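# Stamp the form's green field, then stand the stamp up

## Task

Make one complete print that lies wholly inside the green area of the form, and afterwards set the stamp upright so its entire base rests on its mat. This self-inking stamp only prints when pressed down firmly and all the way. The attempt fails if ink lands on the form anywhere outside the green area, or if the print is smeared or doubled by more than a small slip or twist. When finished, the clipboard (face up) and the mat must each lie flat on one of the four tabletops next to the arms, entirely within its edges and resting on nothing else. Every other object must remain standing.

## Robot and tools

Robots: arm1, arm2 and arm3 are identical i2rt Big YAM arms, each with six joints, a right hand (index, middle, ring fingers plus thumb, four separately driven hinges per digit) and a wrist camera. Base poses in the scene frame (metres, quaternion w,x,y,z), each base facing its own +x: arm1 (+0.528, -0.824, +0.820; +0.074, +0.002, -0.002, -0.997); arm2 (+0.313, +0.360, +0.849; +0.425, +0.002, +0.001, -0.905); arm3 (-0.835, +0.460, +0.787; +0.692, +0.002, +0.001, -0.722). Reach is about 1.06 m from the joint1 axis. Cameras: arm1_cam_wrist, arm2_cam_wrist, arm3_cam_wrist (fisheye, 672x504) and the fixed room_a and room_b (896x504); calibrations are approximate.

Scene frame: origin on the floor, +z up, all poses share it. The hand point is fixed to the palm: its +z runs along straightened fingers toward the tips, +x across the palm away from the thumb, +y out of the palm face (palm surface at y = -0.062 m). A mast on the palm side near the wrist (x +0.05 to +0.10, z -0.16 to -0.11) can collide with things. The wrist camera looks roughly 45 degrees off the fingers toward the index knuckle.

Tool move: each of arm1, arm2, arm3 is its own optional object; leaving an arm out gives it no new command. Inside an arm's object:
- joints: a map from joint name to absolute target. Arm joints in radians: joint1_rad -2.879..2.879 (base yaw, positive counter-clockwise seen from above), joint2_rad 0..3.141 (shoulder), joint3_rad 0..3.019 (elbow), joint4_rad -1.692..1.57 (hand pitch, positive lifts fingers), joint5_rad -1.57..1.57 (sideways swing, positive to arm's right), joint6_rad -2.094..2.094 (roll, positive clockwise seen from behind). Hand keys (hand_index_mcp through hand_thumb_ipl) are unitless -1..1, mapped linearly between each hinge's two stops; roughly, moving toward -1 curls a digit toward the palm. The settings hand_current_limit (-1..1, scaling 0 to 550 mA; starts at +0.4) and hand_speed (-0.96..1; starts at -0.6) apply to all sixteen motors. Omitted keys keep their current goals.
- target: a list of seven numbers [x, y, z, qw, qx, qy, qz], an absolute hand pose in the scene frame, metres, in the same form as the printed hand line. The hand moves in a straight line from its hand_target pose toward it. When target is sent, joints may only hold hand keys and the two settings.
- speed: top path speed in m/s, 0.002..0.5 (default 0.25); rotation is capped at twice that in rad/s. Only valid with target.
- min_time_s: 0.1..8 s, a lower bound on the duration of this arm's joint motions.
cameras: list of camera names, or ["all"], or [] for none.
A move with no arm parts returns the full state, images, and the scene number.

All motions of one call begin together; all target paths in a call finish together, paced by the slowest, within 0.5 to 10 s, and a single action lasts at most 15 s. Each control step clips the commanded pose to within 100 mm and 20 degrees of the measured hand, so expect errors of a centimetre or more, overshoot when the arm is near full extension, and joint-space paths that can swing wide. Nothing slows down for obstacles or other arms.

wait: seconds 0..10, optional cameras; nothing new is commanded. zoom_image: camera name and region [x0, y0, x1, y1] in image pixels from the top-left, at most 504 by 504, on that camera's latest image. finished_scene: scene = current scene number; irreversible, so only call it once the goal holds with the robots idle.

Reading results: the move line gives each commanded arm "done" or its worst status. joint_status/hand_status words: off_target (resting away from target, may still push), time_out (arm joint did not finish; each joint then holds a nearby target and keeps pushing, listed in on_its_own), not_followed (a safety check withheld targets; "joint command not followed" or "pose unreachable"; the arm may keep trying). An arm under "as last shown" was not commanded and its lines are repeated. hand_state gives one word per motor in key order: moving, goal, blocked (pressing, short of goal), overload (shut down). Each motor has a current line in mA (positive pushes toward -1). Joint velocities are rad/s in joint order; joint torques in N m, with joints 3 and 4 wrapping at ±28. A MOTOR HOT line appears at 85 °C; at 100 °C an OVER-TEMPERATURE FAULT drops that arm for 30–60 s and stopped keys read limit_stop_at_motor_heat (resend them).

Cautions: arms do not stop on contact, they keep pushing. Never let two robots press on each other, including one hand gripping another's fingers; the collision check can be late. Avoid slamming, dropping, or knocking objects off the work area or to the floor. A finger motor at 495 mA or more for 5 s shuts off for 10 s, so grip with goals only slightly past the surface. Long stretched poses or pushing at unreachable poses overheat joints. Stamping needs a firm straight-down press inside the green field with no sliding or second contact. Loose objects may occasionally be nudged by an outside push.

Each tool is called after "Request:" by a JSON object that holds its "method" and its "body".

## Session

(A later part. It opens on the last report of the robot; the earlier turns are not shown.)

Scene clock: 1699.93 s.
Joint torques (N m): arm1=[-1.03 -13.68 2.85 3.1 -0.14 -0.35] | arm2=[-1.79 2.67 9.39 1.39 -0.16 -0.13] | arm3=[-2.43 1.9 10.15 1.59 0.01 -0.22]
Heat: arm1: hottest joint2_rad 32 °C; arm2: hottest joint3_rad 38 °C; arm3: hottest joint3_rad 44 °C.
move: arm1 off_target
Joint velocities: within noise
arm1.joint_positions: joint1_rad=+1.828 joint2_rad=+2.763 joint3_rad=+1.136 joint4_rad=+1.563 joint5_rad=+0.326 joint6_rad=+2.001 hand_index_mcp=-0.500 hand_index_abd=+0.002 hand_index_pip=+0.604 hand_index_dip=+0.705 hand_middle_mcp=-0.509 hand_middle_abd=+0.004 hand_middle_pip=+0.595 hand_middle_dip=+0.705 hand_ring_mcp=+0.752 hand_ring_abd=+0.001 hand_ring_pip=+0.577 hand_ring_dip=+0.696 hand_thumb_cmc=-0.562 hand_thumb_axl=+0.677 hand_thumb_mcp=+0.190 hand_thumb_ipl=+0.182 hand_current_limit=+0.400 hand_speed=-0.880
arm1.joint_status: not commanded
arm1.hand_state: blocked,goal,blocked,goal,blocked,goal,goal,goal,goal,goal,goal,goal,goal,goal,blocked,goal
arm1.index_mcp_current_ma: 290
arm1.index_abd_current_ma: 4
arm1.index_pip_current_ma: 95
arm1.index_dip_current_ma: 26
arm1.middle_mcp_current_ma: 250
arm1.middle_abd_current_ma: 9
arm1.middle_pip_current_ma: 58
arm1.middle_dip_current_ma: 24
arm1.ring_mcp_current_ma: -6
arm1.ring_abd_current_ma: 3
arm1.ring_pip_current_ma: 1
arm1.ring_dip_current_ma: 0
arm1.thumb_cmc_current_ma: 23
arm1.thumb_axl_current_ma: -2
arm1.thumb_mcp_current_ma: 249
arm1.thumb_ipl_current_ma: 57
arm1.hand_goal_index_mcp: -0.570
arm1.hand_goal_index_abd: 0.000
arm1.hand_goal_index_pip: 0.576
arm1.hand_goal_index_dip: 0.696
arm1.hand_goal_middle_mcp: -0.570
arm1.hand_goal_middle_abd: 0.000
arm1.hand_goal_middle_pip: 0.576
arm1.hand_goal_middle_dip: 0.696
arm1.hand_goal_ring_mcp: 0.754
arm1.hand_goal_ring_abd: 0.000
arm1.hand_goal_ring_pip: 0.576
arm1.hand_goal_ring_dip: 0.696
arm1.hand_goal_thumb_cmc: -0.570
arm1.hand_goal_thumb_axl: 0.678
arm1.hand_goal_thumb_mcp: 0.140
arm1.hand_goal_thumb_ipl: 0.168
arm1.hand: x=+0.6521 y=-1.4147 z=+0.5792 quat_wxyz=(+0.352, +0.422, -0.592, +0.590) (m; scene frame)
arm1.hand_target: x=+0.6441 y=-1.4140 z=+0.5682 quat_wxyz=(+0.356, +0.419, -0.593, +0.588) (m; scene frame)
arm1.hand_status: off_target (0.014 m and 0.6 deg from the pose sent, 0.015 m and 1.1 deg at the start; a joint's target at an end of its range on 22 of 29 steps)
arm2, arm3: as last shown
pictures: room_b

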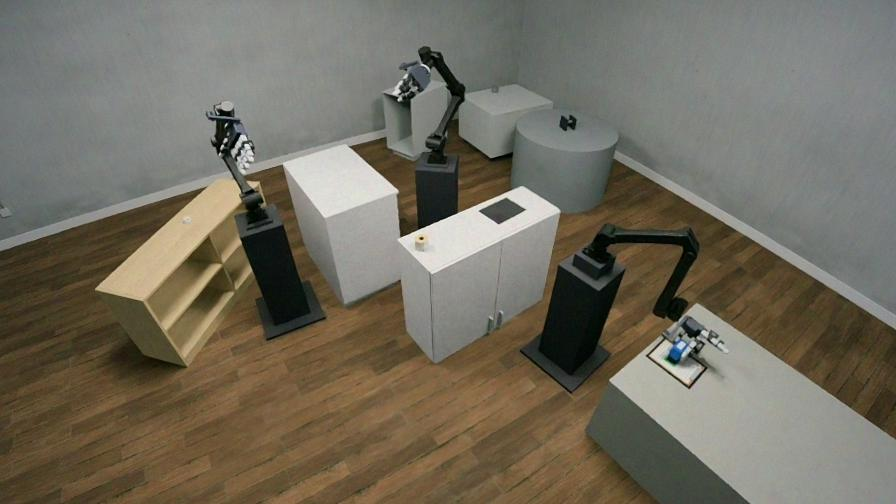

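Request:
{"method": "move", "body": {"arm1": {"joints": {"hand_index_mcp": -0.46, "hand_middle_mcp": -0.46, "hand_thumb_mcp": 0.235, "hand_speed": -0.85}}}}

Request:
{"method": "move", "body": {"arm1": {"joints": {"hand_index_mcp": -0.20, "hand_middle_mcp": -0.20, "hand_thumb_mcp": 0.43, "hand_speed": -0.7}}}}

Request:
{"method": "move", "body": {"arm1": {"target": [0.765, -1.412, 0.625, 0.3565, 0.4183, -0.5920, 0.5897], "speed": 0.08}}}

Request:
{"method": "move", "body": {"arm1": {"target": [0.775, -1.38, 0.80, 0.3487, 0.4261, -0.5864, 0.5943], "speed": 0.15}}}

Request:
{"method": "move", "body": {"arm1": {"target": [0.755, -1.316, 0.80, 0.4530, 0.7531, -0.3493, 0.3251], "speed": 0.2}, "cameras": ["arm1_cam_wrist", "room_b"]}}

Request:
{"method": "zoom_image", "body": {"camera": "arm1_cam_wrist", "region": [505, 190, 615, 270]}}

Request:
{"method": "zoom_image", "body": {"camera": "room_b", "region": [660, 344, 690, 368]}}

Scene clock: 1711.87 s.
Joint torques (N m): arm1=[-0.67 -13.39 2.66 3.17 -0.08 -0.34] | arm2=[-1.79 2.61 9.39 1.39 -0.17 -0.13] | arm3=[-2.49 2.14 10.15 1.58 0.02 -0.23]
Heat: arm1: hottest joint2_rad 32 °C; arm2: hottest joint3_rad 38 °C; arm3: hottest joint3_rad 44 °C.
move: arm1 done
Joint velocities: within noise
arm1.joint_positions: joint1_rad=+1.828 joint2_rad=+2.766 joint3_rad=+1.141 joint4_rad=+1.563 joint5_rad=+0.325 joint6_rad=+2.001 hand_index_mcp=-0.462 hand_index_abd=+0.002 hand_index_pip=+0.579 hand_index_dip=+0.699 hand_middle_mcp=-0.463 hand_middle_abd=+0.004 hand_middle_pip=+0.579 hand_middle_dip=+0.699 hand_ring_mcp=+0.752 hand_ring_abd=+0.001 hand_ring_pip=+0.577 hand_ring_dip=+0.696 hand_thumb_cmc=-0.562 hand_thumb_axl=+0.677 hand_thumb_mcp=+0.233 hand_thumb_ipl=+0.170 hand_current_limit=+0.400 hand_speed=-0.850
arm1.joint_status: all done
arm1.hand_state: goal,goal,goal,goal,goal,goal,goal,goal,goal,goal,goal,goal,goal,goal,goal,goal
arm1.index_mcp_current_ma: -5
arm1.index_abd_current_ma: 4
arm1.index_pip_current_ma: 7
arm1.index_dip_current_ma: 6
arm1.middle_mcp_current_ma: -7
arm1.middle_abd_current_ma: 9
arm1.middle_pip_current_ma: 6
arm1.middle_dip_current_ma: 6
arm1.ring_mcp_current_ma: -6
arm1.ring_abd_current_ma: 3
arm1.ring_pip_current_ma: 1
arm1.ring_dip_current_ma: 0
arm1.thumb_cmc_current_ma: 22
arm1.thumb_axl_current_ma: -2
arm1.thumb_mcp_current_ma: -8
arm1.thumb_ipl_current_ma: 6
arm1.hand_goal_index_mcp: -0.460
arm1.hand_goal_index_abd: 0.000
arm1.hand_goal_index_pip: 0.576
arm1.hand_goal_index_dip: 0.696
arm1.hand_goal_middle_mcp: -0.460
arm1.hand_goal_middle_abd: 0.000
arm1.hand_goal_middle_pip: 0.576
arm1.hand_goal_middle_dip: 0.696
arm1.hand_goal_ring_mcp: 0.754
arm1.hand_goal_ring_abd: 0.000
arm1.hand_goal_ring_pip: 0.576
arm1.hand_goal_ring_dip: 0.696
arm1.hand_goal_thumb_cmc: -0.570
arm1.hand_goal_thumb_axl: 0.678
arm1.hand_goal_thumb_mcp: 0.236
arm1.hand_goal_thumb_ipl: 0.168
arm1.hand: x=+0.6525 y=-1.4158 z=+0.5785 quat_wxyz=(+0.352, +0.421, -0.591, +0.591) (m; scene frame)
arm1.hand_target: x=+0.6441 y=-1.4142 z=+0.5684 quat_wxyz=(+0.356, +0.419, -0.593, +0.588) (m; scene frame)
arm1.hand_status: not commanded
arm2, arm3: as last shown
pictures: none

Scene clock: 1712.57 s.
Joint torques (N m): arm1=[-1.08 -12.69 2.73 3.17 -0.1 -0.32] | arm2=[-1.73 2.67 9.39 1.39 -0.16 -0.13] | arm3=[-2.37 2.02 10.15 1.54 0.03 -0.22]
Heat: arm1: hottest joint2_rad 32 °C; arm2: hottest joint3_rad 38 °C; arm3: hottest joint3_rad 44 °C.
move: arm1 done
Joint velocities: within noise
arm1.joint_positions: joint1_rad=+1.828 joint2_rad=+2.766 joint3_rad=+1.141 joint4_rad=+1.563 joint5_rad=+0.325 joint6_rad=+2.001 hand_index_mcp=-0.204 hand_index_abd=+0.002 hand_index_pip=+0.579 hand_index_dip=+0.699 hand_middle_mcp=-0.205 hand_middle_abd=+0.004 hand_middle_pip=+0.578 hand_middle_dip=+0.699 hand_ring_mcp=+0.752 hand_ring_abd=+0.001 hand_ring_pip=+0.577 hand_ring_dip=+0.696 hand_thumb_cmc=-0.562 hand_thumb_axl=+0.677 hand_thumb_mcp=+0.426 hand_thumb_ipl=+0.170 hand_current_limit=+0.400 hand_speed=-0.700
arm1.joint_status: all done
arm1.hand_state: goal,goal,goal,goal,goal,goal,goal,goal,goal,goal,goal,goal,goal,goal,goal,goal
arm1.index_mcp_current_ma: -11
arm1.index_abd_current_ma: 4
arm1.index_pip_current_ma: 6
arm1.index_dip_current_ma: 6
arm1.middle_mcp_current_ma: -14
arm1.middle_abd_current_ma: 9
arm1.middle_pip_current_ma: 5
arm1.middle_dip_current_ma: 6
arm1.ring_mcp_current_ma: -6
arm1.ring_abd_current_ma: 3
arm1.ring_pip_current_ma: 1
arm1.ring_dip_current_ma: 0
arm1.thumb_cmc_current_ma: 22
arm1.thumb_axl_current_ma: -2
arm1.thumb_mcp_current_ma: -13
arm1.thumb_ipl_current_ma: 6
arm1.hand_goal_index_mcp: -0.200
arm1.hand_goal_index_abd: 0.000
arm1.hand_goal_index_pip: 0.576
arm1.hand_goal_index_dip: 0.696
arm1.hand_goal_middle_mcp: -0.200
arm1.hand_goal_middle_abd: 0.000
arm1.hand_goal_middle_pip: 0.576
arm1.hand_goal_middle_dip: 0.696
arm1.hand_goal_ring_mcp: 0.754
arm1.hand_goal_ring_abd: 0.000
arm1.hand_goal_ring_pip: 0.576
arm1.hand_goal_ring_dip: 0.696
arm1.hand_goal_thumb_cmc: -0.570
arm1.hand_goal_thumb_axl: 0.678
arm1.hand_goal_thumb_mcp: 0.430
arm1.hand_goal_thumb_ipl: 0.168
arm1.hand: x=+0.6525 y=-1.4157 z=+0.5782 quat_wxyz=(+0.352, +0.421, -0.591, +0.590) (m; scene frame)
arm1.hand_target: x=+0.6441 y=-1.4141 z=+0.5683 quat_wxyz=(+0.356, +0.419, -0.593, +0.588) (m; scene frame)
arm1.hand_status: not commanded
arm2: as last shown
arm3.joint_positions: joint1_rad=+0.213 joint2_rad=+0.596 joint3_rad=+1.362 joint4_rad=-1.284 joint5_rad=+0.102 joint6_rad=+1.110 hand_index_mcp=+0.756 hand_index_abd=+0.001 hand_index_pip=+0.577 hand_index_dip=+0.696 hand_middle_mcp=+0.756 hand_middle_abd=+0.001 hand_middle_pip=+0.577 hand_middle_dip=+0.696 hand_ring_mcp=+0.756 hand_ring_abd=+0.001 hand_ring_pip=+0.577 hand_ring_dip=+0.696 hand_thumb_cmc=+0.716 hand_thumb_axl=+0.677 hand_thumb_mcp=+0.225 hand_thumb_ipl=+0.168 hand_current_limit=+0.400 hand_speed=-0.600
arm3.joint_status: not commanded
arm3.hand_state: goal,goal,goal,goal,goal,goal,goal,goal,goal,goal,goal,goal,goal,goal,goal,goal
arm3.index_mcp_current_ma: 1
arm3.index_abd_current_ma: 0
arm3.index_pip_current_ma: 0
arm3.index_dip_current_ma: 0
arm3.middle_mcp_current_ma: 1
arm3.middle_abd_current_ma: 0
arm3.middle_pip_current_ma: 0
arm3.middle_dip_current_ma: 0
arm3.ring_mcp_current_ma: 2
arm3.ring_abd_current_ma: 0
arm3.ring_pip_current_ma: 0
arm3.ring_dip_current_ma: 0
arm3.thumb_cmc_current_ma: 1
arm3.thumb_axl_current_ma: 0
arm3.thumb_mcp_current_ma: -1
arm3.thumb_ipl_current_ma: 0
arm3.hand_goal_index_mcp: 0.754
arm3.hand_goal_index_abd: 0.000
arm3.hand_goal_index_pip: 0.576
arm3.hand_goal_index_dip: 0.696
arm3.hand_goal_middle_mcp: 0.754
arm3.hand_goal_middle_abd: 0.000
arm3.hand_goal_middle_pip: 0.576
arm3.hand_goal_middle_dip: 0.696
arm3.hand_goal_ring_mcp: 0.754
arm3.hand_goal_ring_abd: 0.000
arm3.hand_goal_ring_pip: 0.576
arm3.hand_goal_ring_dip: 0.696
arm3.hand_goal_thumb_cmc: 0.714
arm3.hand_goal_thumb_axl: 0.678
arm3.hand_goal_thumb_mcp: 0.226
arm3.hand_goal_thumb_ipl: 0.168
arm3.hand: x=-0.8977 y=+0.2067 z=+1.3473 quat_wxyz=(+0.427, +0.759, -0.415, +0.264) (m; scene frame)
arm3.hand_target: x=-0.9013 y=+0.2133 z=+1.3623 quat_wxyz=(+0.436, +0.754, -0.413, +0.265) (m; scene frame)
arm3.hand_status: not commanded
pictures: none

Scene clock: 1714.87 s.
Joint torques (N m): arm1=[0.5 -17.85 3.93 1.99 0.11 -0.18] | arm2=[-1.73 2.61 9.39 1.39 -0.16 -0.13] | arm3=[-2.37 2.08 10.13 1.55 0.01 -0.23]
Heat: arm1: hottest joint2_rad 32 °C; arm2: hottest joint3_rad 38 °C; arm3: hottest joint3_rad 44 °C.
move: arm1 off_target
Joint velocities: within noise
arm1.joint_positions: joint1_rad=+2.032 joint2_rad=+2.661 joint3_rad=+1.176 joint4_rad=+1.400 joint5_rad=+0.544 joint6_rad=+2.001 hand_index_mcp=-0.204 hand_index_abd=+0.002 hand_index_pip=+0.579 hand_index_dip=+0.699 hand_middle_mcp=-0.205 hand_middle_abd=+0.004 hand_middle_pip=+0.578 hand_middle_dip=+0.699 hand_ring_mcp=+0.752 hand_ring_abd=+0.001 hand_ring_pip=+0.577 hand_ring_dip=+0.696 hand_thumb_cmc=-0.562 hand_thumb_axl=+0.677 hand_thumb_mcp=+0.426 hand_thumb_ipl=+0.170 hand_current_limit=+0.400 hand_speed=-0.700
arm1.joint_status: not commanded
arm1.hand_state: goal,goal,goal,goal,goal,goal,goal,goal,goal,goal,goal,goal,goal,goal,goal,goal
arm1.index_mcp_current_ma: -11
arm1.index_abd_current_ma: 4
arm1.index_pip_current_ma: 6
arm1.index_dip_current_ma: 6
arm1.middle_mcp_current_ma: -14
arm1.middle_abd_current_ma: 9
arm1.middle_pip_current_ma: 5
arm1.middle_dip_current_ma: 6
arm1.ring_mcp_current_ma: -6
arm1.ring_abd_current_ma: 3
arm1.ring_pip_current_ma: 1
arm1.ring_dip_current_ma: 0
arm1.thumb_cmc_current_ma: 22
arm1.thumb_axl_current_ma: -2
arm1.thumb_mcp_current_ma: -13
arm1.thumb_ipl_current_ma: 5
arm1.hand_goal_index_mcp: -0.200
arm1.hand_goal_index_abd: 0.000
arm1.hand_goal_index_pip: 0.576
arm1.hand_goal_index_dip: 0.696
arm1.hand_goal_middle_mcp: -0.200
arm1.hand_goal_middle_abd: 0.000
arm1.hand_goal_middle_pip: 0.576
arm1.hand_goal_middle_dip: 0.696
arm1.hand_goal_ring_mcp: 0.754
arm1.hand_goal_ring_abd: 0.000
arm1.hand_goal_ring_pip: 0.576
arm1.hand_goal_ring_dip: 0.696
arm1.hand_goal_thumb_cmc: -0.570
arm1.hand_goal_thumb_axl: 0.678
arm1.hand_goal_thumb_mcp: 0.430
arm1.hand_goal_thumb_ipl: 0.168
arm1.hand: x=+0.7535 y=-1.4045 z=+0.6162 quat_wxyz=(+0.361, +0.427, -0.594, +0.579) (m; scene frame)
arm1.hand_target: x=+0.7650 y=-1.4118 z=+0.6253 quat_wxyz=(+0.356, +0.418, -0.592, +0.590) (m; scene frame)
arm1.hand_status: off_target (0.016 m and 1.7 deg from the pose sent, 0.122 m and 0.6 deg at the start)
arm2, arm3: as last shown
pictures: none

Scene clock: 1716.87 s.
Joint torques (N m): arm1=[1.03 -15.74 3.86 1.94 0.05 -0.18] | arm2=[-1.73 2.61 9.39 1.39 -0.16 -0.12] | arm3=[-2.37 2.02 10.14 1.55 0.02 -0.22]
Heat: arm1: hottest joint2_rad 32 °C; arm2: hottest joint3_rad 38 °C; arm3: hottest joint3_rad 44 °C.
move: arm1 done
Joint velocities: within noise
arm1.joint_positions: joint1_rad=+2.078 joint2_rad=+2.166 joint3_rad=+0.916 joint4_rad=+1.192 joint5_rad=+0.567 joint6_rad=+2.001 hand_index_mcp=-0.204 hand_index_abd=+0.002 hand_index_pip=+0.579 hand_index_dip=+0.699 hand_middle_mcp=-0.205 hand_middle_abd=+0.004 hand_middle_pip=+0.578 hand_middle_dip=+0.699 hand_ring_mcp=+0.752 hand_ring_abd=+0.001 hand_ring_pip=+0.577 hand_ring_dip=+0.696 hand_thumb_cmc=-0.562 hand_thumb_axl=+0.677 hand_thumb_mcp=+0.426 hand_thumb_ipl=+0.170 hand_current_limit=+0.400 hand_speed=-0.700
arm1.joint_status: not commanded
arm1.hand_state: goal,goal,goal,goal,goal,goal,goal,goal,goal,goal,goal,goal,goal,goal,goal,goal
arm1.index_mcp_current_ma: -10
arm1.index_abd_current_ma: 4
arm1.index_pip_current_ma: 6
arm1.index_dip_current_ma: 6
arm1.middle_mcp_current_ma: -13
arm1.middle_abd_current_ma: 9
arm1.middle_pip_current_ma: 5
arm1.middle_dip_current_ma: 6
arm1.ring_mcp_current_ma: -6
arm1.ring_abd_current_ma: 3
arm1.ring_pip_current_ma: 1
arm1.ring_dip_current_ma: 0
arm1.thumb_cmc_current_ma: 22
arm1.thumb_axl_current_ma: -2
arm1.thumb_mcp_current_ma: -12
arm1.thumb_ipl_current_ma: 5
arm1.hand_goal_index_mcp: -0.200
arm1.hand_goal_index_abd: 0.000
arm1.hand_goal_index_pip: 0.576
arm1.hand_goal_index_dip: 0.696
arm1.hand_goal_middle_mcp: -0.200
arm1.hand_goal_middle_abd: 0.000
arm1.hand_goal_middle_pip: 0.576
arm1.hand_goal_middle_dip: 0.696
arm1.hand_goal_ring_mcp: 0.754
arm1.hand_goal_ring_abd: 0.000
arm1.hand_goal_ring_pip: 0.576
arm1.hand_goal_ring_dip: 0.696
arm1.hand_goal_thumb_cmc: -0.570
arm1.hand_goal_thumb_axl: 0.678
arm1.hand_goal_thumb_mcp: 0.430
arm1.hand_goal_thumb_ipl: 0.168
arm1.hand: x=+0.7695 y=-1.3848 z=+0.8002 quat_wxyz=(+0.355, +0.425, -0.585, +0.593) (m; scene frame)
arm1.hand_target: x=+0.7749 y=-1.3799 z=+0.7999 quat_wxyz=(+0.349, +0.426, -0.586, +0.594) (m; scene frame)
arm1.hand_status: done (0.007 m and 0.8 deg from the pose sent, 0.187 m and 2.4 deg at the start)
arm2, arm3: as last shown
pictures: none

Scene clock: 1720.23 s.
Joint torques (N m): arm1=[0.79 -14.27 2.81 1.87 0.42 -0.43] | arm2=[-1.79 2.61 9.39 1.4 -0.17 -0.12] | arm3=[-2.55 2.02 10.13 1.59 0.02 -0.23]
Heat: arm1: hottest joint2_rad 32 °C; arm2: hottest joint3_rad 38 °C; arm3: hottest joint3_rad 44 °C.
move: arm1 done
Joint velocities: arm1=[within noise] | arm2=[within noise] | arm3=[-0.015 0.005 -0.017 -0.046 -0.022 -0.022]
arm1.joint_positions: joint1_rad=+2.143 joint2_rad=+2.097 joint3_rad=+0.741 joint4_rad=+0.906 joint5_rad=+0.499 joint6_rad=+1.297 hand_index_mcp=-0.197 hand_index_abd=+0.002 hand_index_pip=+0.579 hand_index_dip=+0.699 hand_middle_mcp=-0.197 hand_middle_abd=+0.004 hand_middle_pip=+0.578 hand_middle_dip=+0.699 hand_ring_mcp=+0.755 hand_ring_abd=+0.001 hand_ring_pip=+0.577 hand_ring_dip=+0.696 hand_thumb_cmc=-0.562 hand_thumb_axl=+0.677 hand_thumb_mcp=+0.426 hand_thumb_ipl=+0.170 hand_current_limit=+0.400 hand_speed=-0.700
arm1.joint_status: not commanded
arm1.hand_state: goal,goal,goal,goal,goal,goal,goal,goal,goal,goal,goal,goal,goal,goal,goal,goal
arm1.index_mcp_current_ma: 6
arm1.index_abd_current_ma: 4
arm1.index_pip_current_ma: 6
arm1.index_dip_current_ma: 6
arm1.middle_mcp_current_ma: 8
arm1.middle_abd_current_ma: 9
arm1.middle_pip_current_ma: 5
arm1.middle_dip_current_ma: 6
arm1.ring_mcp_current_ma: 3
arm1.ring_abd_current_ma: 3
arm1.ring_pip_current_ma: 1
arm1.ring_dip_current_ma: 0
arm1.thumb_cmc_current_ma: 22
arm1.thumb_axl_current_ma: -2
arm1.thumb_mcp_current_ma: -12
arm1.thumb_ipl_current_ma: 5
arm1.hand_goal_index_mcp: -0.200
arm1.hand_goal_index_abd: 0.000
arm1.hand_goal_index_pip: 0.576
arm1.hand_goal_index_dip: 0.696
arm1.hand_goal_middle_mcp: -0.200
arm1.hand_goal_middle_abd: 0.000
arm1.hand_goal_middle_pip: 0.576
arm1.hand_goal_middle_dip: 0.696
arm1.hand_goal_ring_mcp: 0.754
arm1.hand_goal_ring_abd: 0.000
arm1.hand_goal_ring_pip: 0.576
arm1.hand_goal_ring_dip: 0.696
arm1.hand_goal_thumb_cmc: -0.570
arm1.hand_goal_thumb_axl: 0.678
arm1.hand_goal_thumb_mcp: 0.430
arm1.hand_goal_thumb_ipl: 0.168
arm1.hand: x=+0.7500 y=-1.3196 z=+0.7942 quat_wxyz=(+0.452, +0.748, -0.359, +0.327) (m; scene frame)
arm1.hand_target: x=+0.7550 y=-1.3161 z=+0.7999 quat_wxyz=(+0.453, +0.753, -0.349, +0.325) (m; scene frame)
arm1.hand_status: done (0.008 m and 1.2 deg from the pose sent, 0.070 m and 57.3 deg at the start)
arm2, arm3: as last shown
pictures: arm1_cam_wrist, room_b
camera_calibration:
arm1_cam_wrist: T_world_to_cam=[[-0.925593, -0.0292701, -0.377388, 0.992379], [0.0807849, 0.958759, -0.272497, 1.36914], [0.3698, -0.282708, -0.885056, 0.175304], [0, 0, 0, 1]] pos_world=[0.743105, -1.23407, 0.902752]

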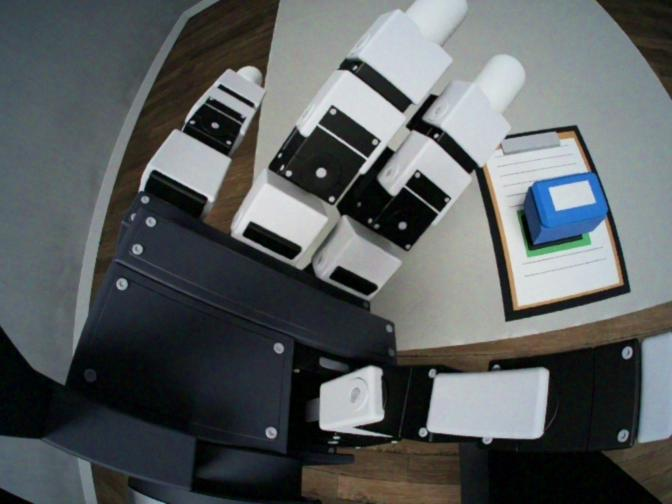

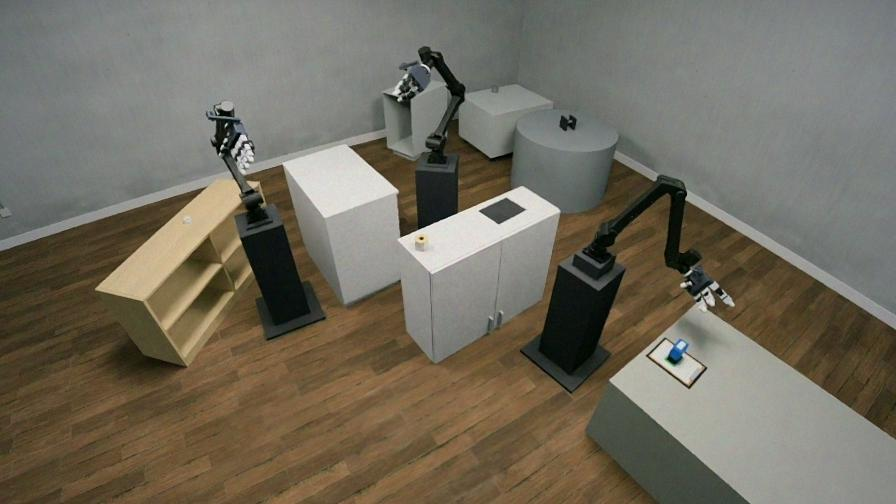

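Scaled by 4.582 from the camera's 672x504 image, which has a finer 960x720 frame.

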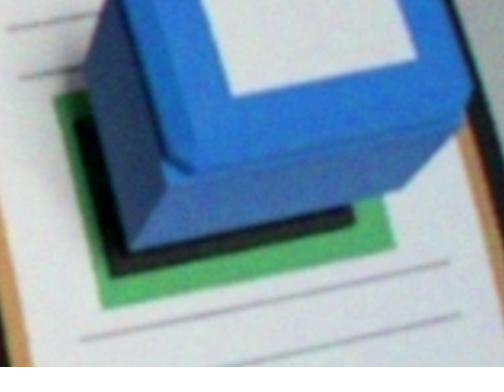

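Scaled by 16.800 from the camera's 896x504 image, which has a finer 1280x720 frame.

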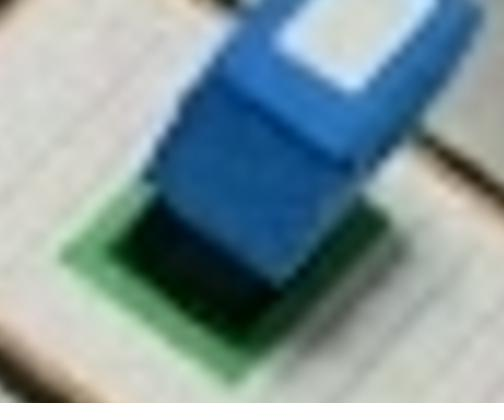

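Request:
{"method": "move", "body": {"cameras": ["room_b","room_a","arm1_cam_wrist"]}}

Scene clock: 1754.13 s.
Joint torques (N m): arm1=[1.32 -14.68 2.99 2.07 0.39 -0.49] | arm2=[-1.73 2.67 9.39 1.39 -0.16 -0.12] | arm3=[-2.43 2.14 10.13 1.57 0.03 -0.22]
Heat: arm1: hottest joint2_rad 31 °C; arm2: hottest joint3_rad 38 °C; arm3: hottest joint3_rad 44 °C.
Joint velocities: within noise
arm1.joint_positions: joint1_rad=+2.143 joint2_rad=+2.097 joint3_rad=+0.741 joint4_rad=+0.906 joint5_rad=+0.499 joint6_rad=+1.297 hand_index_mcp=-0.197 hand_index_abd=+0.002 hand_index_pip=+0.579 hand_index_dip=+0.699 hand_middle_mcp=-0.197 hand_middle_abd=+0.004 hand_middle_pip=+0.578 hand_middle_dip=+0.699 hand_ring_mcp=+0.755 hand_ring_abd=+0.001 hand_ring_pip=+0.577 hand_ring_dip=+0.696 hand_thumb_cmc=-0.562 hand_thumb_axl=+0.677 hand_thumb_mcp=+0.426 hand_thumb_ipl=+0.170 hand_current_limit=+0.400 hand_speed=-0.700
arm1.joint_status: not commanded
arm1.hand_state: goal,goal,goal,goal,goal,goal,goal,goal,goal,goal,goal,goal,goal,goal,goal,goal
arm1.index_mcp_current_ma: 6
arm1.index_abd_current_ma: 4
arm1.index_pip_current_ma: 6
arm1.index_dip_current_ma: 6
arm1.middle_mcp_current_ma: 8
arm1.middle_abd_current_ma: 9
arm1.middle_pip_current_ma: 5
arm1.middle_dip_current_ma: 6
arm1.ring_mcp_current_ma: 3
arm1.ring_abd_current_ma: 3
arm1.ring_pip_current_ma: 1
arm1.ring_dip_current_ma: 0
arm1.thumb_cmc_current_ma: 22
arm1.thumb_axl_current_ma: -2
arm1.thumb_mcp_current_ma: -12
arm1.thumb_ipl_current_ma: 5
arm1.hand_goal_index_mcp: -0.200
arm1.hand_goal_index_abd: 0.000
arm1.hand_goal_index_pip: 0.576
arm1.hand_goal_index_dip: 0.696
arm1.hand_goal_middle_mcp: -0.200
arm1.hand_goal_middle_abd: 0.000
arm1.hand_goal_middle_pip: 0.576
arm1.hand_goal_middle_dip: 0.696
arm1.hand_goal_ring_mcp: 0.754
arm1.hand_goal_ring_abd: 0.000
arm1.hand_goal_ring_pip: 0.576
arm1.hand_goal_ring_dip: 0.696
arm1.hand_goal_thumb_cmc: -0.570
arm1.hand_goal_thumb_axl: 0.678
arm1.hand_goal_thumb_mcp: 0.430
arm1.hand_goal_thumb_ipl: 0.168
arm1.hand: x=+0.7500 y=-1.3196 z=+0.7942 quat_wxyz=(+0.452, +0.748, -0.359, +0.326) (m; scene frame)
arm1.hand_target: x=+0.7550 y=-1.3161 z=+0.7999 quat_wxyz=(+0.453, +0.753, -0.349, +0.325) (m; scene frame)
arm1.hand_status: done (0.008 m and 1.2 deg from the pose sent, 0.070 m and 57.3 deg at the start)
arm2.joint_positions: joint1_rad=-0.387 joint2_rad=+0.596 joint3_rad=+1.389 joint4_rad=-1.190 joint5_rad=+0.003 joint6_rad=+2.017 hand_index_mcp=-0.201 hand_index_abd=+0.005 hand_index_pip=+0.578 hand_index_dip=+0.699 hand_middle_mcp=-0.201 hand_middle_abd=+0.007 hand_middle_pip=+0.578 hand_middle_dip=+0.698 hand_ring_mcp=+0.751 hand_ring_abd=+0.002 hand_ring_pip=+0.577 hand_ring_dip=+0.696 hand_thumb_cmc=-0.562 hand_thumb_axl=+0.675 hand_thumb_mcp=+0.427 hand_thumb_ipl=+0.169 hand_current_limit=+0.400 hand_speed=-0.800
arm2.joint_status: not commanded
arm2.hand_state: goal,goal,goal,goal,goal,goal,goal,goal,goal,goal,goal,goal,goal,goal,goal,goal
arm2.index_mcp_current_ma: -2
arm2.index_abd_current_ma: 18
arm2.index_pip_current_ma: 9
arm2.index_dip_current_ma: 11
arm2.middle_mcp_current_ma: -2
arm2.middle_abd_current_ma: 24
arm2.middle_pip_current_ma: 9
arm2.middle_dip_current_ma: 9
arm2.ring_mcp_current_ma: -11
arm2.ring_abd_current_ma: 7
arm2.ring_pip_current_ma: 3
arm2.ring_dip_current_ma: 0
arm2.thumb_cmc_current_ma: 33
arm2.thumb_axl_current_ma: -12
arm2.thumb_mcp_current_ma: -16
arm2.thumb_ipl_current_ma: 7
arm2.hand_goal_index_mcp: -0.200
arm2.hand_goal_index_abd: 0.000
arm2.hand_goal_index_pip: 0.576
arm2.hand_goal_index_dip: 0.696
arm2.hand_goal_middle_mcp: -0.200
arm2.hand_goal_middle_abd: 0.000
arm2.hand_goal_middle_pip: 0.576
arm2.hand_goal_middle_dip: 0.696
arm2.hand_goal_ring_mcp: 0.754
arm2.hand_goal_ring_abd: 0.000
arm2.hand_goal_ring_pip: 0.576
arm2.hand_goal_ring_dip: 0.696
arm2.hand_goal_thumb_cmc: -0.570
arm2.hand_goal_thumb_axl: 0.678
arm2.hand_goal_thumb_mcp: 0.430
arm2.hand_goal_thumb_ipl: 0.168
arm2.hand: x=+0.0856 y=+0.3135 z=+1.3713 quat_wxyz=(+0.494, +0.019, -0.833, +0.248) (m; scene frame)
arm2.hand_target: x=+0.0900 y=+0.3180 z=+1.3869 quat_wxyz=(+0.504, +0.010, -0.826, +0.253) (m; scene frame)
arm2.hand_status: not commanded
arm3.joint_positions: joint1_rad=+0.213 joint2_rad=+0.596 joint3_rad=+1.362 joint4_rad=-1.284 joint5_rad=+0.102 joint6_rad=+1.110 hand_index_mcp=+0.756 hand_index_abd=+0.001 hand_index_pip=+0.577 hand_index_dip=+0.696 hand_middle_mcp=+0.756 hand_middle_abd=+0.001 hand_middle_pip=+0.577 hand_middle_dip=+0.696 hand_ring_mcp=+0.756 hand_ring_abd=+0.001 hand_ring_pip=+0.577 hand_ring_dip=+0.696 hand_thumb_cmc=+0.716 hand_thumb_axl=+0.677 hand_thumb_mcp=+0.225 hand_thumb_ipl=+0.168 hand_current_limit=+0.400 hand_speed=-0.600
arm3.joint_status: not commanded
arm3.hand_state: goal,goal,goal,goal,goal,goal,goal,goal,goal,goal,goal,goal,goal,goal,goal,goal
arm3.index_mcp_current_ma: 1
arm3.index_abd_current_ma: 0
arm3.index_pip_current_ma: 0
arm3.index_dip_current_ma: 0
arm3.middle_mcp_current_ma: 1
arm3.middle_abd_current_ma: 0
arm3.middle_pip_current_ma: 0
arm3.middle_dip_current_ma: 0
arm3.ring_mcp_current_ma: 2
arm3.ring_abd_current_ma: 0
arm3.ring_pip_current_ma: 0
arm3.ring_dip_current_ma: 0
arm3.thumb_cmc_current_ma: 1
arm3.thumb_axl_current_ma: 0
arm3.thumb_mcp_current_ma: -1
arm3.thumb_ipl_current_ma: 0
arm3.hand_goal_index_mcp: 0.754
arm3.hand_goal_index_abd: 0.000
arm3.hand_goal_index_pip: 0.576
arm3.hand_goal_index_dip: 0.696
arm3.hand_goal_middle_mcp: 0.754
arm3.hand_goal_middle_abd: 0.000
arm3.hand_goal_middle_pip: 0.576
arm3.hand_goal_middle_dip: 0.696
arm3.hand_goal_ring_mcp: 0.754
arm3.hand_goal_ring_abd: 0.000
arm3.hand_goal_ring_pip: 0.576
arm3.hand_goal_ring_dip: 0.696
arm3.hand_goal_thumb_cmc: 0.714
arm3.hand_goal_thumb_axl: 0.678
arm3.hand_goal_thumb_mcp: 0.226
arm3.hand_goal_thumb_ipl: 0.168
arm3.hand: x=-0.8977 y=+0.2067 z=+1.3473 quat_wxyz=(+0.427, +0.759, -0.415, +0.264) (m; scene frame)
arm3.hand_target: x=-0.9013 y=+0.2133 z=+1.3623 quat_wxyz=(+0.436, +0.754, -0.413, +0.265) (m; scene frame)
arm3.hand_status: not commanded
pictures: arm1_cam_wrist, room_a, room_b
camera_calibration:
arm1_cam_wrist: T_world_to_cam=[[-0.925701, -0.0295066, -0.377103, 0.991911], [0.0804898, 0.958754, -0.272602, 1.36945], [0.369592, -0.282701, -0.885145, 0.175547], [0, 0, 0, 1]] pos_world=[0.743106, -1.23407, 0.902752]

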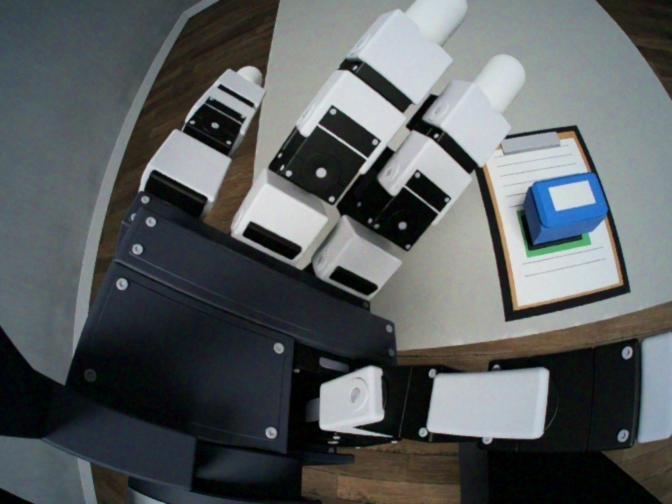

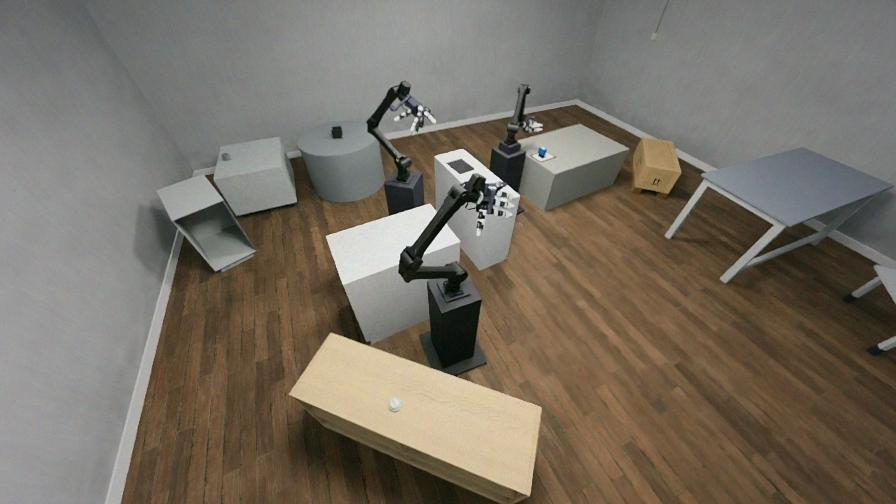

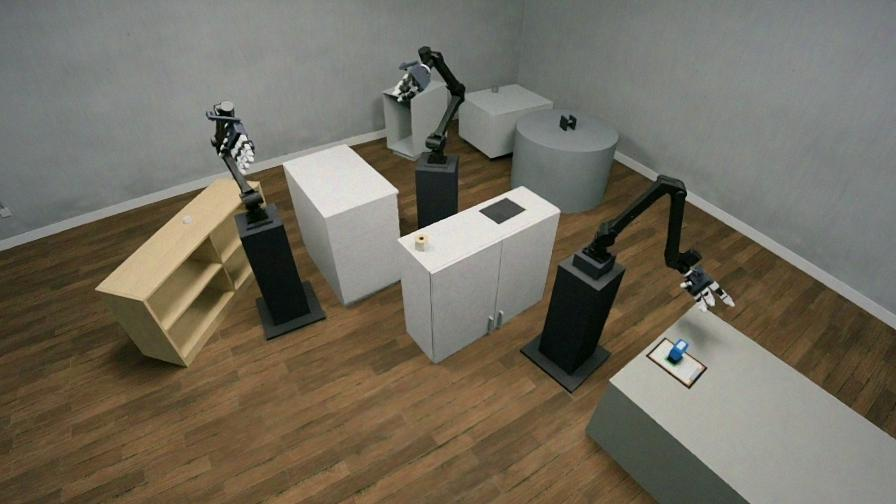

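Request:
{"method": "move", "body": {"arm1": {"target": [0.67, -1.28, 0.96, 0.7064, 0.7064, 0.0309, 0.0309], "speed": 0.2}, "cameras": ["room_b"]}}

Request:
{"method": "move", "body": {"arm1": {"target": [0.617, -1.284, 0.86, 0.7064, 0.7064, 0.0309, 0.0309], "speed": 0.2}, "cameras": ["room_b", "arm1_cam_wrist"]}}

Scene clock: 1785.00 s.
Joint torques (N m): arm1=[0.15 -11.46 1.44 3.34 -0.15 -0.19] | arm2=[-1.79 2.61 9.39 1.39 -0.16 -0.13] | arm3=[-2.37 2.08 10.17 1.61 0.01 -0.22]
Heat: arm1: hottest joint2_rad 31 °C; arm2: hottest joint3_rad 39 °C; arm3: hottest joint3_rad 44 °C.
move: arm1 done
Joint velocities: within noise
arm1.joint_positions: joint1_rad=+1.925 joint2_rad=+2.051 joint3_rad=+0.450 joint4_rad=+1.561 joint5_rad=+0.409 joint6_rad=+0.019 hand_index_mcp=-0.197 hand_index_abd=+0.002 hand_index_pip=+0.579 hand_index_dip=+0.699 hand_middle_mcp=-0.196 hand_middle_abd=+0.004 hand_middle_pip=+0.578 hand_middle_dip=+0.699 hand_ring_mcp=+0.762 hand_ring_abd=+0.001 hand_ring_pip=+0.577 hand_ring_dip=+0.696 hand_thumb_cmc=-0.565 hand_thumb_axl=+0.677 hand_thumb_mcp=+0.429 hand_thumb_ipl=+0.170 hand_current_limit=+0.400 hand_speed=-0.700
arm1.joint_status: not commanded
arm1.hand_state: goal,goal,goal,goal,goal,goal,goal,goal,goal,goal,goal,goal,goal,goal,goal,goal
arm1.index_mcp_current_ma: 8
arm1.index_abd_current_ma: 4
arm1.index_pip_current_ma: 6
arm1.index_dip_current_ma: 6
arm1.middle_mcp_current_ma: 10
arm1.middle_abd_current_ma: 8
arm1.middle_pip_current_ma: 5
arm1.middle_dip_current_ma: 6
arm1.ring_mcp_current_ma: 22
arm1.ring_abd_current_ma: 3
arm1.ring_pip_current_ma: 1
arm1.ring_dip_current_ma: 0
arm1.thumb_cmc_current_ma: 12
arm1.thumb_axl_current_ma: -2
arm1.thumb_mcp_current_ma: -3
arm1.thumb_ipl_current_ma: 5
arm1.hand_goal_index_mcp: -0.200
arm1.hand_goal_index_abd: 0.000
arm1.hand_goal_index_pip: 0.576
arm1.hand_goal_index_dip: 0.696
arm1.hand_goal_middle_mcp: -0.200
arm1.hand_goal_middle_abd: 0.000
arm1.hand_goal_middle_pip: 0.576
arm1.hand_goal_middle_dip: 0.696
arm1.hand_goal_ring_mcp: 0.754
arm1.hand_goal_ring_abd: 0.000
arm1.hand_goal_ring_pip: 0.576
arm1.hand_goal_ring_dip: 0.696
arm1.hand_goal_thumb_cmc: -0.570
arm1.hand_goal_thumb_axl: 0.678
arm1.hand_goal_thumb_mcp: 0.430
arm1.hand_goal_thumb_ipl: 0.168
arm1.hand: x=+0.6750 y=-1.2816 z=+0.9511 quat_wxyz=(+0.695, +0.718, +0.031, +0.035) (m; scene frame)
arm1.hand_target: x=+0.6701 y=-1.2801 z=+0.9600 quat_wxyz=(+0.703, +0.710, +0.030, +0.030) (m; scene frame)
arm1.hand_status: done (0.010 m and 1.9 deg from the pose sent, 0.188 m and 64.2 deg at the start; a joint's target at an end of its range on 29 of 112 steps)
arm2, arm3: as last shown
pictures: room_b

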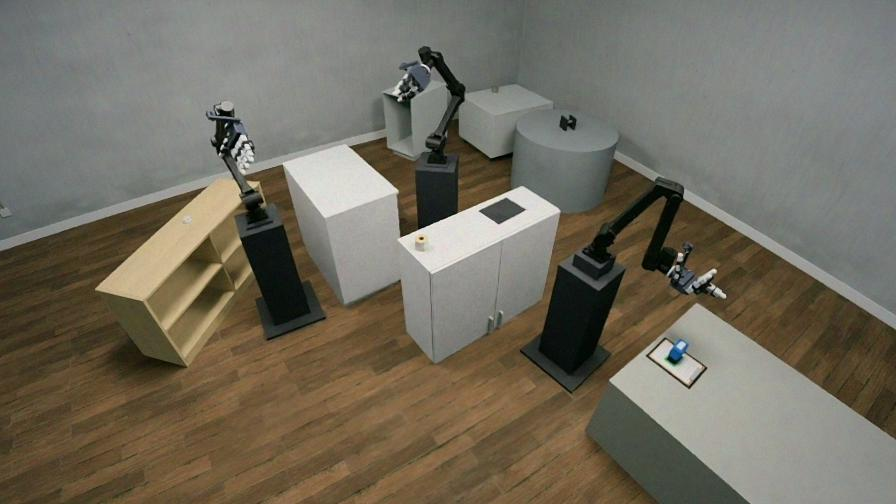

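Scene clock: 1786.27 s.
Joint torques (N m): arm1=[-0.32 -8.82 1.07 3.28 -0.05 0.09] | arm2=[-1.79 2.61 9.4 1.39 -0.16 -0.13] | arm3=[-2.37 2.08 10.15 1.61 0.01 -0.22]
Heat: arm1: hottest joint2_rad 31 °C; arm2: hottest joint3_rad 39 °C; arm3: hottest joint3_rad 44 °C.
move: arm1 off_target
Joint velocities: within noise
arm1.joint_positions: joint1_rad=+1.807 joint2_rad=+2.230 joint3_rad=+0.425 joint4_rad=+1.565 joint5_rad=+0.333 joint6_rad=+0.077 hand_index_mcp=-0.196 hand_index_abd=+0.002 hand_index_pip=+0.579 hand_index_dip=+0.699 hand_middle_mcp=-0.195 hand_middle_abd=+0.003 hand_middle_pip=+0.578 hand_middle_dip=+0.699 hand_ring_mcp=+0.762 hand_ring_abd=+0.001 hand_ring_pip=+0.577 hand_ring_dip=+0.696 hand_thumb_cmc=-0.566 hand_thumb_axl=+0.677 hand_thumb_mcp=+0.429 hand_thumb_ipl=+0.170 hand_current_limit=+0.400 hand_speed=-0.700
arm1.joint_status: not commanded
arm1.hand_state: goal,goal,goal,goal,goal,goal,goal,goal,goal,goal,goal,goal,goal,goal,goal,goal
arm1.index_mcp_current_ma: 10
arm1.index_abd_current_ma: 4
arm1.index_pip_current_ma: 6
arm1.index_dip_current_ma: 6
arm1.middle_mcp_current_ma: 14
arm1.middle_abd_current_ma: 7
arm1.middle_pip_current_ma: 5
arm1.middle_dip_current_ma: 6
arm1.ring_mcp_current_ma: 23
arm1.ring_abd_current_ma: 3
arm1.ring_pip_current_ma: 1
arm1.ring_dip_current_ma: 0
arm1.thumb_cmc_current_ma: 9
arm1.thumb_axl_current_ma: -2
arm1.thumb_mcp_current_ma: -3
arm1.thumb_ipl_current_ma: 5
arm1.hand_goal_index_mcp: -0.200
arm1.hand_goal_index_abd: 0.000
arm1.hand_goal_index_pip: 0.576
arm1.hand_goal_index_dip: 0.696
arm1.hand_goal_middle_mcp: -0.200
arm1.hand_goal_middle_abd: 0.000
arm1.hand_goal_middle_pip: 0.576
arm1.hand_goal_middle_dip: 0.696
arm1.hand_goal_ring_mcp: 0.754
arm1.hand_goal_ring_abd: 0.000
arm1.hand_goal_ring_pip: 0.576
arm1.hand_goal_ring_dip: 0.696
arm1.hand_goal_thumb_cmc: -0.570
arm1.hand_goal_thumb_axl: 0.678
arm1.hand_goal_thumb_mcp: 0.430
arm1.hand_goal_thumb_ipl: 0.168
arm1.hand: x=+0.6226 y=-1.2826 z=+0.8654 quat_wxyz=(+0.624, +0.781, +0.017, +0.014) (m; scene frame)
arm1.hand_target: x=+0.6173 y=-1.2844 z=+0.8606 quat_wxyz=(+0.625, +0.781, +0.007, +0.017) (m; scene frame)
arm1.hand_status: off_target (0.008 m and 13.0 deg from the pose sent, 0.108 m and 1.9 deg at the start; a joint's target at an end of its range on 38 of 38 steps)
arm2, arm3: as last shown
pictures: arm1_cam_wrist, room_b
camera_calibration:
arm1_cam_wrist: T_world_to_cam=[[-0.782669, -0.186859, 0.593728, -0.229095], [-0.447916, 0.831426, -0.328789, 1.57793], [-0.432203, -0.523273, -0.734429, 0.356288], [0, 0, 0, 1]] pos_world=[0.681463, -1.1683, 0.916495]

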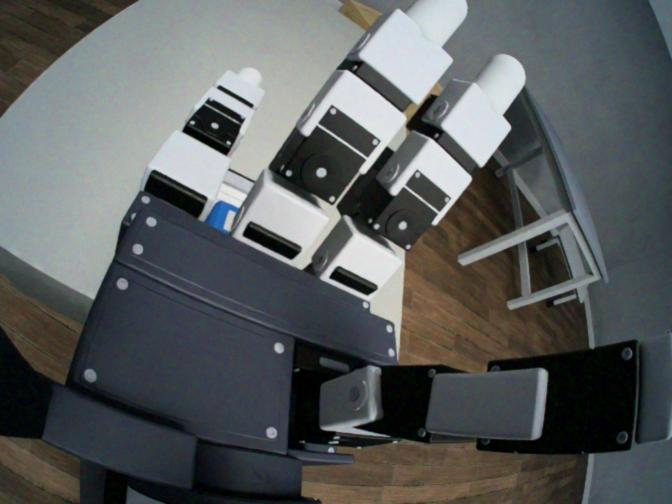

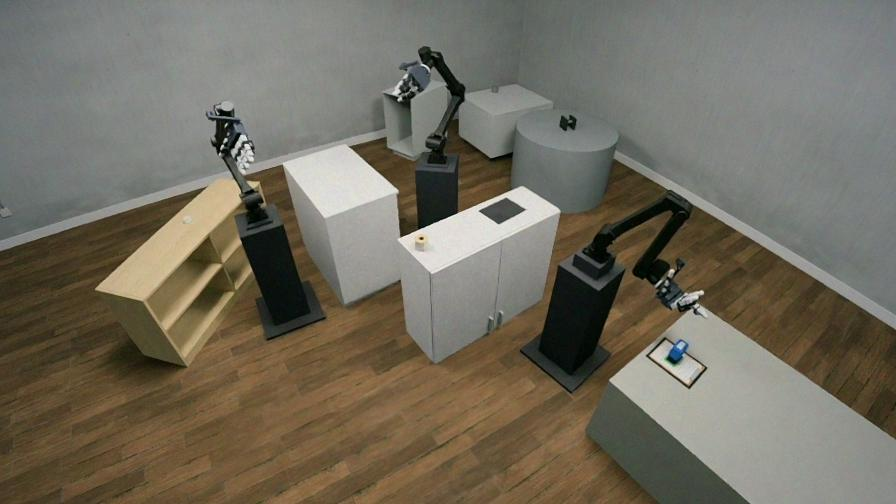

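Request:
{"method": "move", "body": {"arm1": {"target": [0.613, -1.40, 0.86, 0.2669, -0.9625, -0.0462, 0.0128], "speed": 0.25, "joints": {"hand_thumb_cmc": 0.714, "hand_thumb_mcp": 0.226}}, "cameras": ["room_b"]}}

Request:
{"method": "move", "body": {"arm1": {"joints": {"hand_index_mcp": -1.0, "hand_middle_mcp": -1.0, "hand_ring_mcp": -0.95, "hand_ring_pip": 0.9}}, "cameras": ["room_b", "arm1_cam_wrist"]}}

Scene clock: 1990.17 s.
Joint torques (N m): arm1=[-0.91 -14.45 10.22 -1.25 -0.1 -0.16] | arm2=[-1.79 2.61 9.4 1.39 -0.16 -0.13] | arm3=[-2.37 2.08 10.14 1.57 0.02 -0.22]
Heat: arm1: hottest joint2_rad 29 °C; arm2: hottest joint3_rad 39 °C; arm3: hottest joint3_rad 45 °C.
move: arm1 off_target
Joint velocities: within noise
arm1.joint_positions: joint1_rad=+1.619 joint2_rad=+2.046 joint3_rad=+1.672 joint4_rad=-1.676 joint5_rad=-0.038 joint6_rad=+0.096 hand_index_mcp=-0.193 hand_index_abd=+0.002 hand_index_pip=+0.579 hand_index_dip=+0.699 hand_middle_mcp=-0.191 hand_middle_abd=+0.003 hand_middle_pip=+0.578 hand_middle_dip=+0.699 hand_ring_mcp=+0.751 hand_ring_abd=+0.001 hand_ring_pip=+0.577 hand_ring_dip=+0.696 hand_thumb_cmc=+0.712 hand_thumb_axl=+0.677 hand_thumb_mcp=+0.224 hand_thumb_ipl=+0.169 hand_current_limit=+0.400 hand_speed=-0.700
arm1.joint_status: all done
arm1.hand_state: goal,goal,goal,goal,goal,goal,goal,goal,goal,goal,goal,goal,goal,goal,goal,goal
arm1.index_mcp_current_ma: 20
arm1.index_abd_current_ma: 4
arm1.index_pip_current_ma: 6
arm1.index_dip_current_ma: 6
arm1.middle_mcp_current_ma: 26
arm1.middle_abd_current_ma: 7
arm1.middle_pip_current_ma: 5
arm1.middle_dip_current_ma: 6
arm1.ring_mcp_current_ma: -8
arm1.ring_abd_current_ma: 3
arm1.ring_pip_current_ma: 1
arm1.ring_dip_current_ma: 0
arm1.thumb_cmc_current_ma: -5
arm1.thumb_axl_current_ma: -2
arm1.thumb_mcp_current_ma: -7
arm1.thumb_ipl_current_ma: 3
arm1.hand_goal_index_mcp: -0.200
arm1.hand_goal_index_abd: 0.000
arm1.hand_goal_index_pip: 0.576
arm1.hand_goal_index_dip: 0.696
arm1.hand_goal_middle_mcp: -0.200
arm1.hand_goal_middle_abd: 0.000
arm1.hand_goal_middle_pip: 0.576
arm1.hand_goal_middle_dip: 0.696
arm1.hand_goal_ring_mcp: 0.754
arm1.hand_goal_ring_abd: 0.000
arm1.hand_goal_ring_pip: 0.576
arm1.hand_goal_ring_dip: 0.696
arm1.hand_goal_thumb_cmc: 0.714
arm1.hand_goal_thumb_axl: 0.678
arm1.hand_goal_thumb_mcp: 0.226
arm1.hand_goal_thumb_ipl: 0.168
arm1.hand: x=+0.6155 y=-1.3872 z=+0.8609 quat_wxyz=(-0.235, +0.971, +0.045, -0.015) (m; scene frame)
arm1.hand_target: x=+0.6128 y=-1.3992 z=+0.8597 quat_wxyz=(-0.234, +0.971, +0.047, -0.010) (m; scene frame)
arm1.hand_status: off_target (0.013 m and 3.7 deg from the pose sent, 0.118 m and 108.3 deg at the start; a joint's target at an end of its range on 24 of 137 steps)
arm2, arm3: as last shown
pictures: room_b

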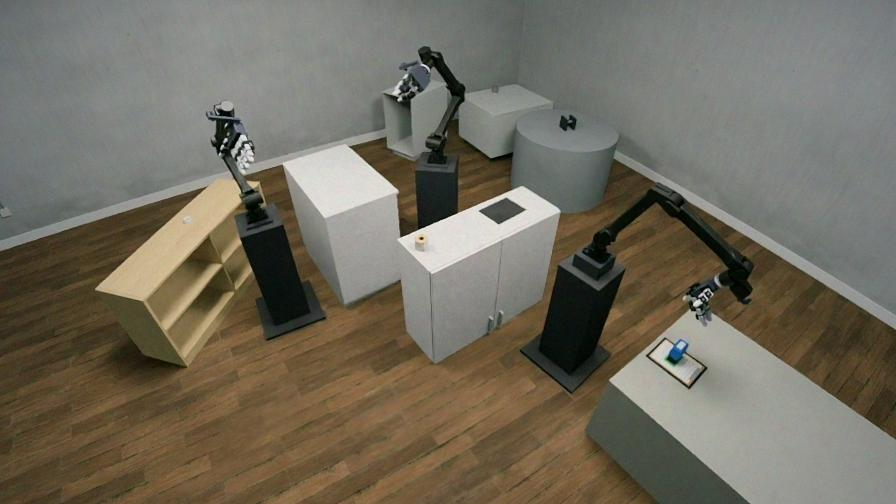

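Scene clock: 1992.30 s.
Joint torques (N m): arm1=[-0.62 -14.39 10.17 -0.95 -0.1 -0.17] | arm2=[-1.73 2.67 9.39 1.39 -0.17 -0.12] | arm3=[-2.37 2.14 10.15 1.55 0.02 -0.22]
Heat: arm1: hottest joint2_rad 29 °C; arm2: hottest joint3_rad 39 °C; arm3: hottest joint3_rad 45 °C.
move: arm1 off_target
Joint velocities: within noise
arm1.joint_positions: joint1_rad=+1.619 joint2_rad=+2.046 joint3_rad=+1.672 joint4_rad=-1.677 joint5_rad=-0.038 joint6_rad=+0.096 hand_index_mcp=-0.980 hand_index_abd=+0.002 hand_index_pip=+0.579 hand_index_dip=+0.699 hand_middle_mcp=-0.975 hand_middle_abd=+0.003 hand_middle_pip=+0.578 hand_middle_dip=+0.699 hand_ring_mcp=-0.927 hand_ring_abd=+0.001 hand_ring_pip=+0.900 hand_ring_dip=+0.696 hand_thumb_cmc=+0.712 hand_thumb_axl=+0.677 hand_thumb_mcp=+0.224 hand_thumb_ipl=+0.169 hand_current_limit=+0.400 hand_speed=-0.700
arm1.joint_status: hand_index_mcp off_target (ended at -0.980, target -1.000); hand_middle_mcp off_target (ended at -0.975, target -1.000); hand_ring_mcp off_target (ended at -0.927, target -0.950); the others done
arm1.hand_state: blocked,goal,goal,goal,blocked,goal,goal,goal,blocked,goal,goal,goal,goal,goal,goal,goal
arm1.index_mcp_current_ma: 69
arm1.index_abd_current_ma: 4
arm1.index_pip_current_ma: 6
arm1.index_dip_current_ma: 6
arm1.middle_mcp_current_ma: 89
arm1.middle_abd_current_ma: 7
arm1.middle_pip_current_ma: 5
arm1.middle_dip_current_ma: 6
arm1.ring_mcp_current_ma: 78
arm1.ring_abd_current_ma: 3
arm1.ring_pip_current_ma: -1
arm1.ring_dip_current_ma: 0
arm1.thumb_cmc_current_ma: -5
arm1.thumb_axl_current_ma: -2
arm1.thumb_mcp_current_ma: -7
arm1.thumb_ipl_current_ma: 3
arm1.hand_goal_index_mcp: -1.000
arm1.hand_goal_index_abd: 0.000
arm1.hand_goal_index_pip: 0.576
arm1.hand_goal_index_dip: 0.696
arm1.hand_goal_middle_mcp: -1.000
arm1.hand_goal_middle_abd: 0.000
arm1.hand_goal_middle_pip: 0.576
arm1.hand_goal_middle_dip: 0.696
arm1.hand_goal_ring_mcp: -0.950
arm1.hand_goal_ring_abd: 0.000
arm1.hand_goal_ring_pip: 0.900
arm1.hand_goal_ring_dip: 0.696
arm1.hand_goal_thumb_cmc: 0.714
arm1.hand_goal_thumb_axl: 0.678
arm1.hand_goal_thumb_mcp: 0.226
arm1.hand_goal_thumb_ipl: 0.168
arm1.hand: x=+0.6155 y=-1.3870 z=+0.8610 quat_wxyz=(-0.236, +0.971, +0.045, -0.015) (m; scene frame)
arm1.hand_target: x=+0.6128 y=-1.3993 z=+0.8597 quat_wxyz=(-0.233, +0.971, +0.047, -0.010) (m; scene frame)
arm1.hand_status: not commanded
arm2, arm3: as last shown
pictures: arm1_cam_wrist, room_b
camera_calibration:
arm1_cam_wrist: T_world_to_cam=[[-0.737408, -0.609354, -0.291407, -0.1033], [-0.412508, 0.0646558, 0.908656, -0.490692], [-0.534852, 0.790258, -0.299041, 1.8055], [0, 0, 0, 1]] pos_world=[0.687088, -1.45803, 0.955687]

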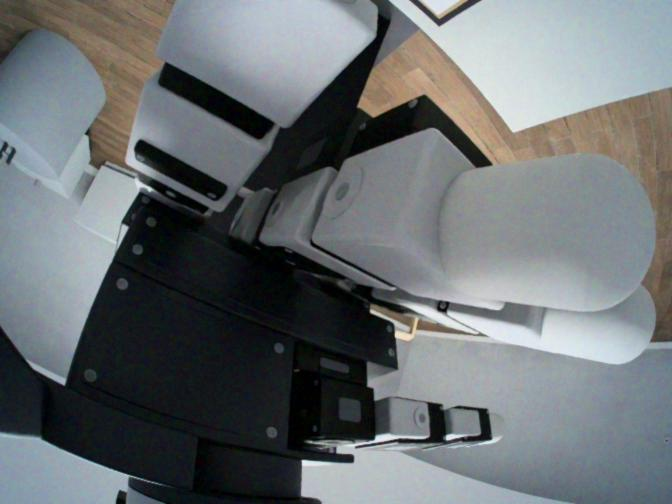

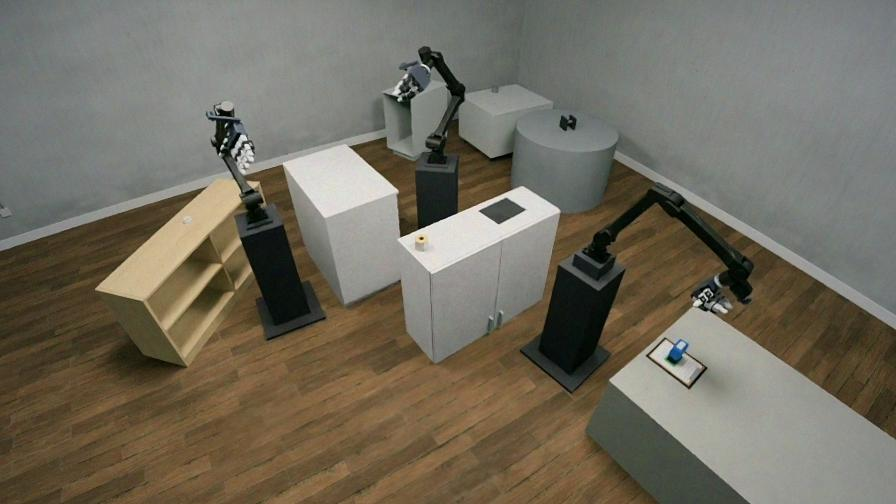

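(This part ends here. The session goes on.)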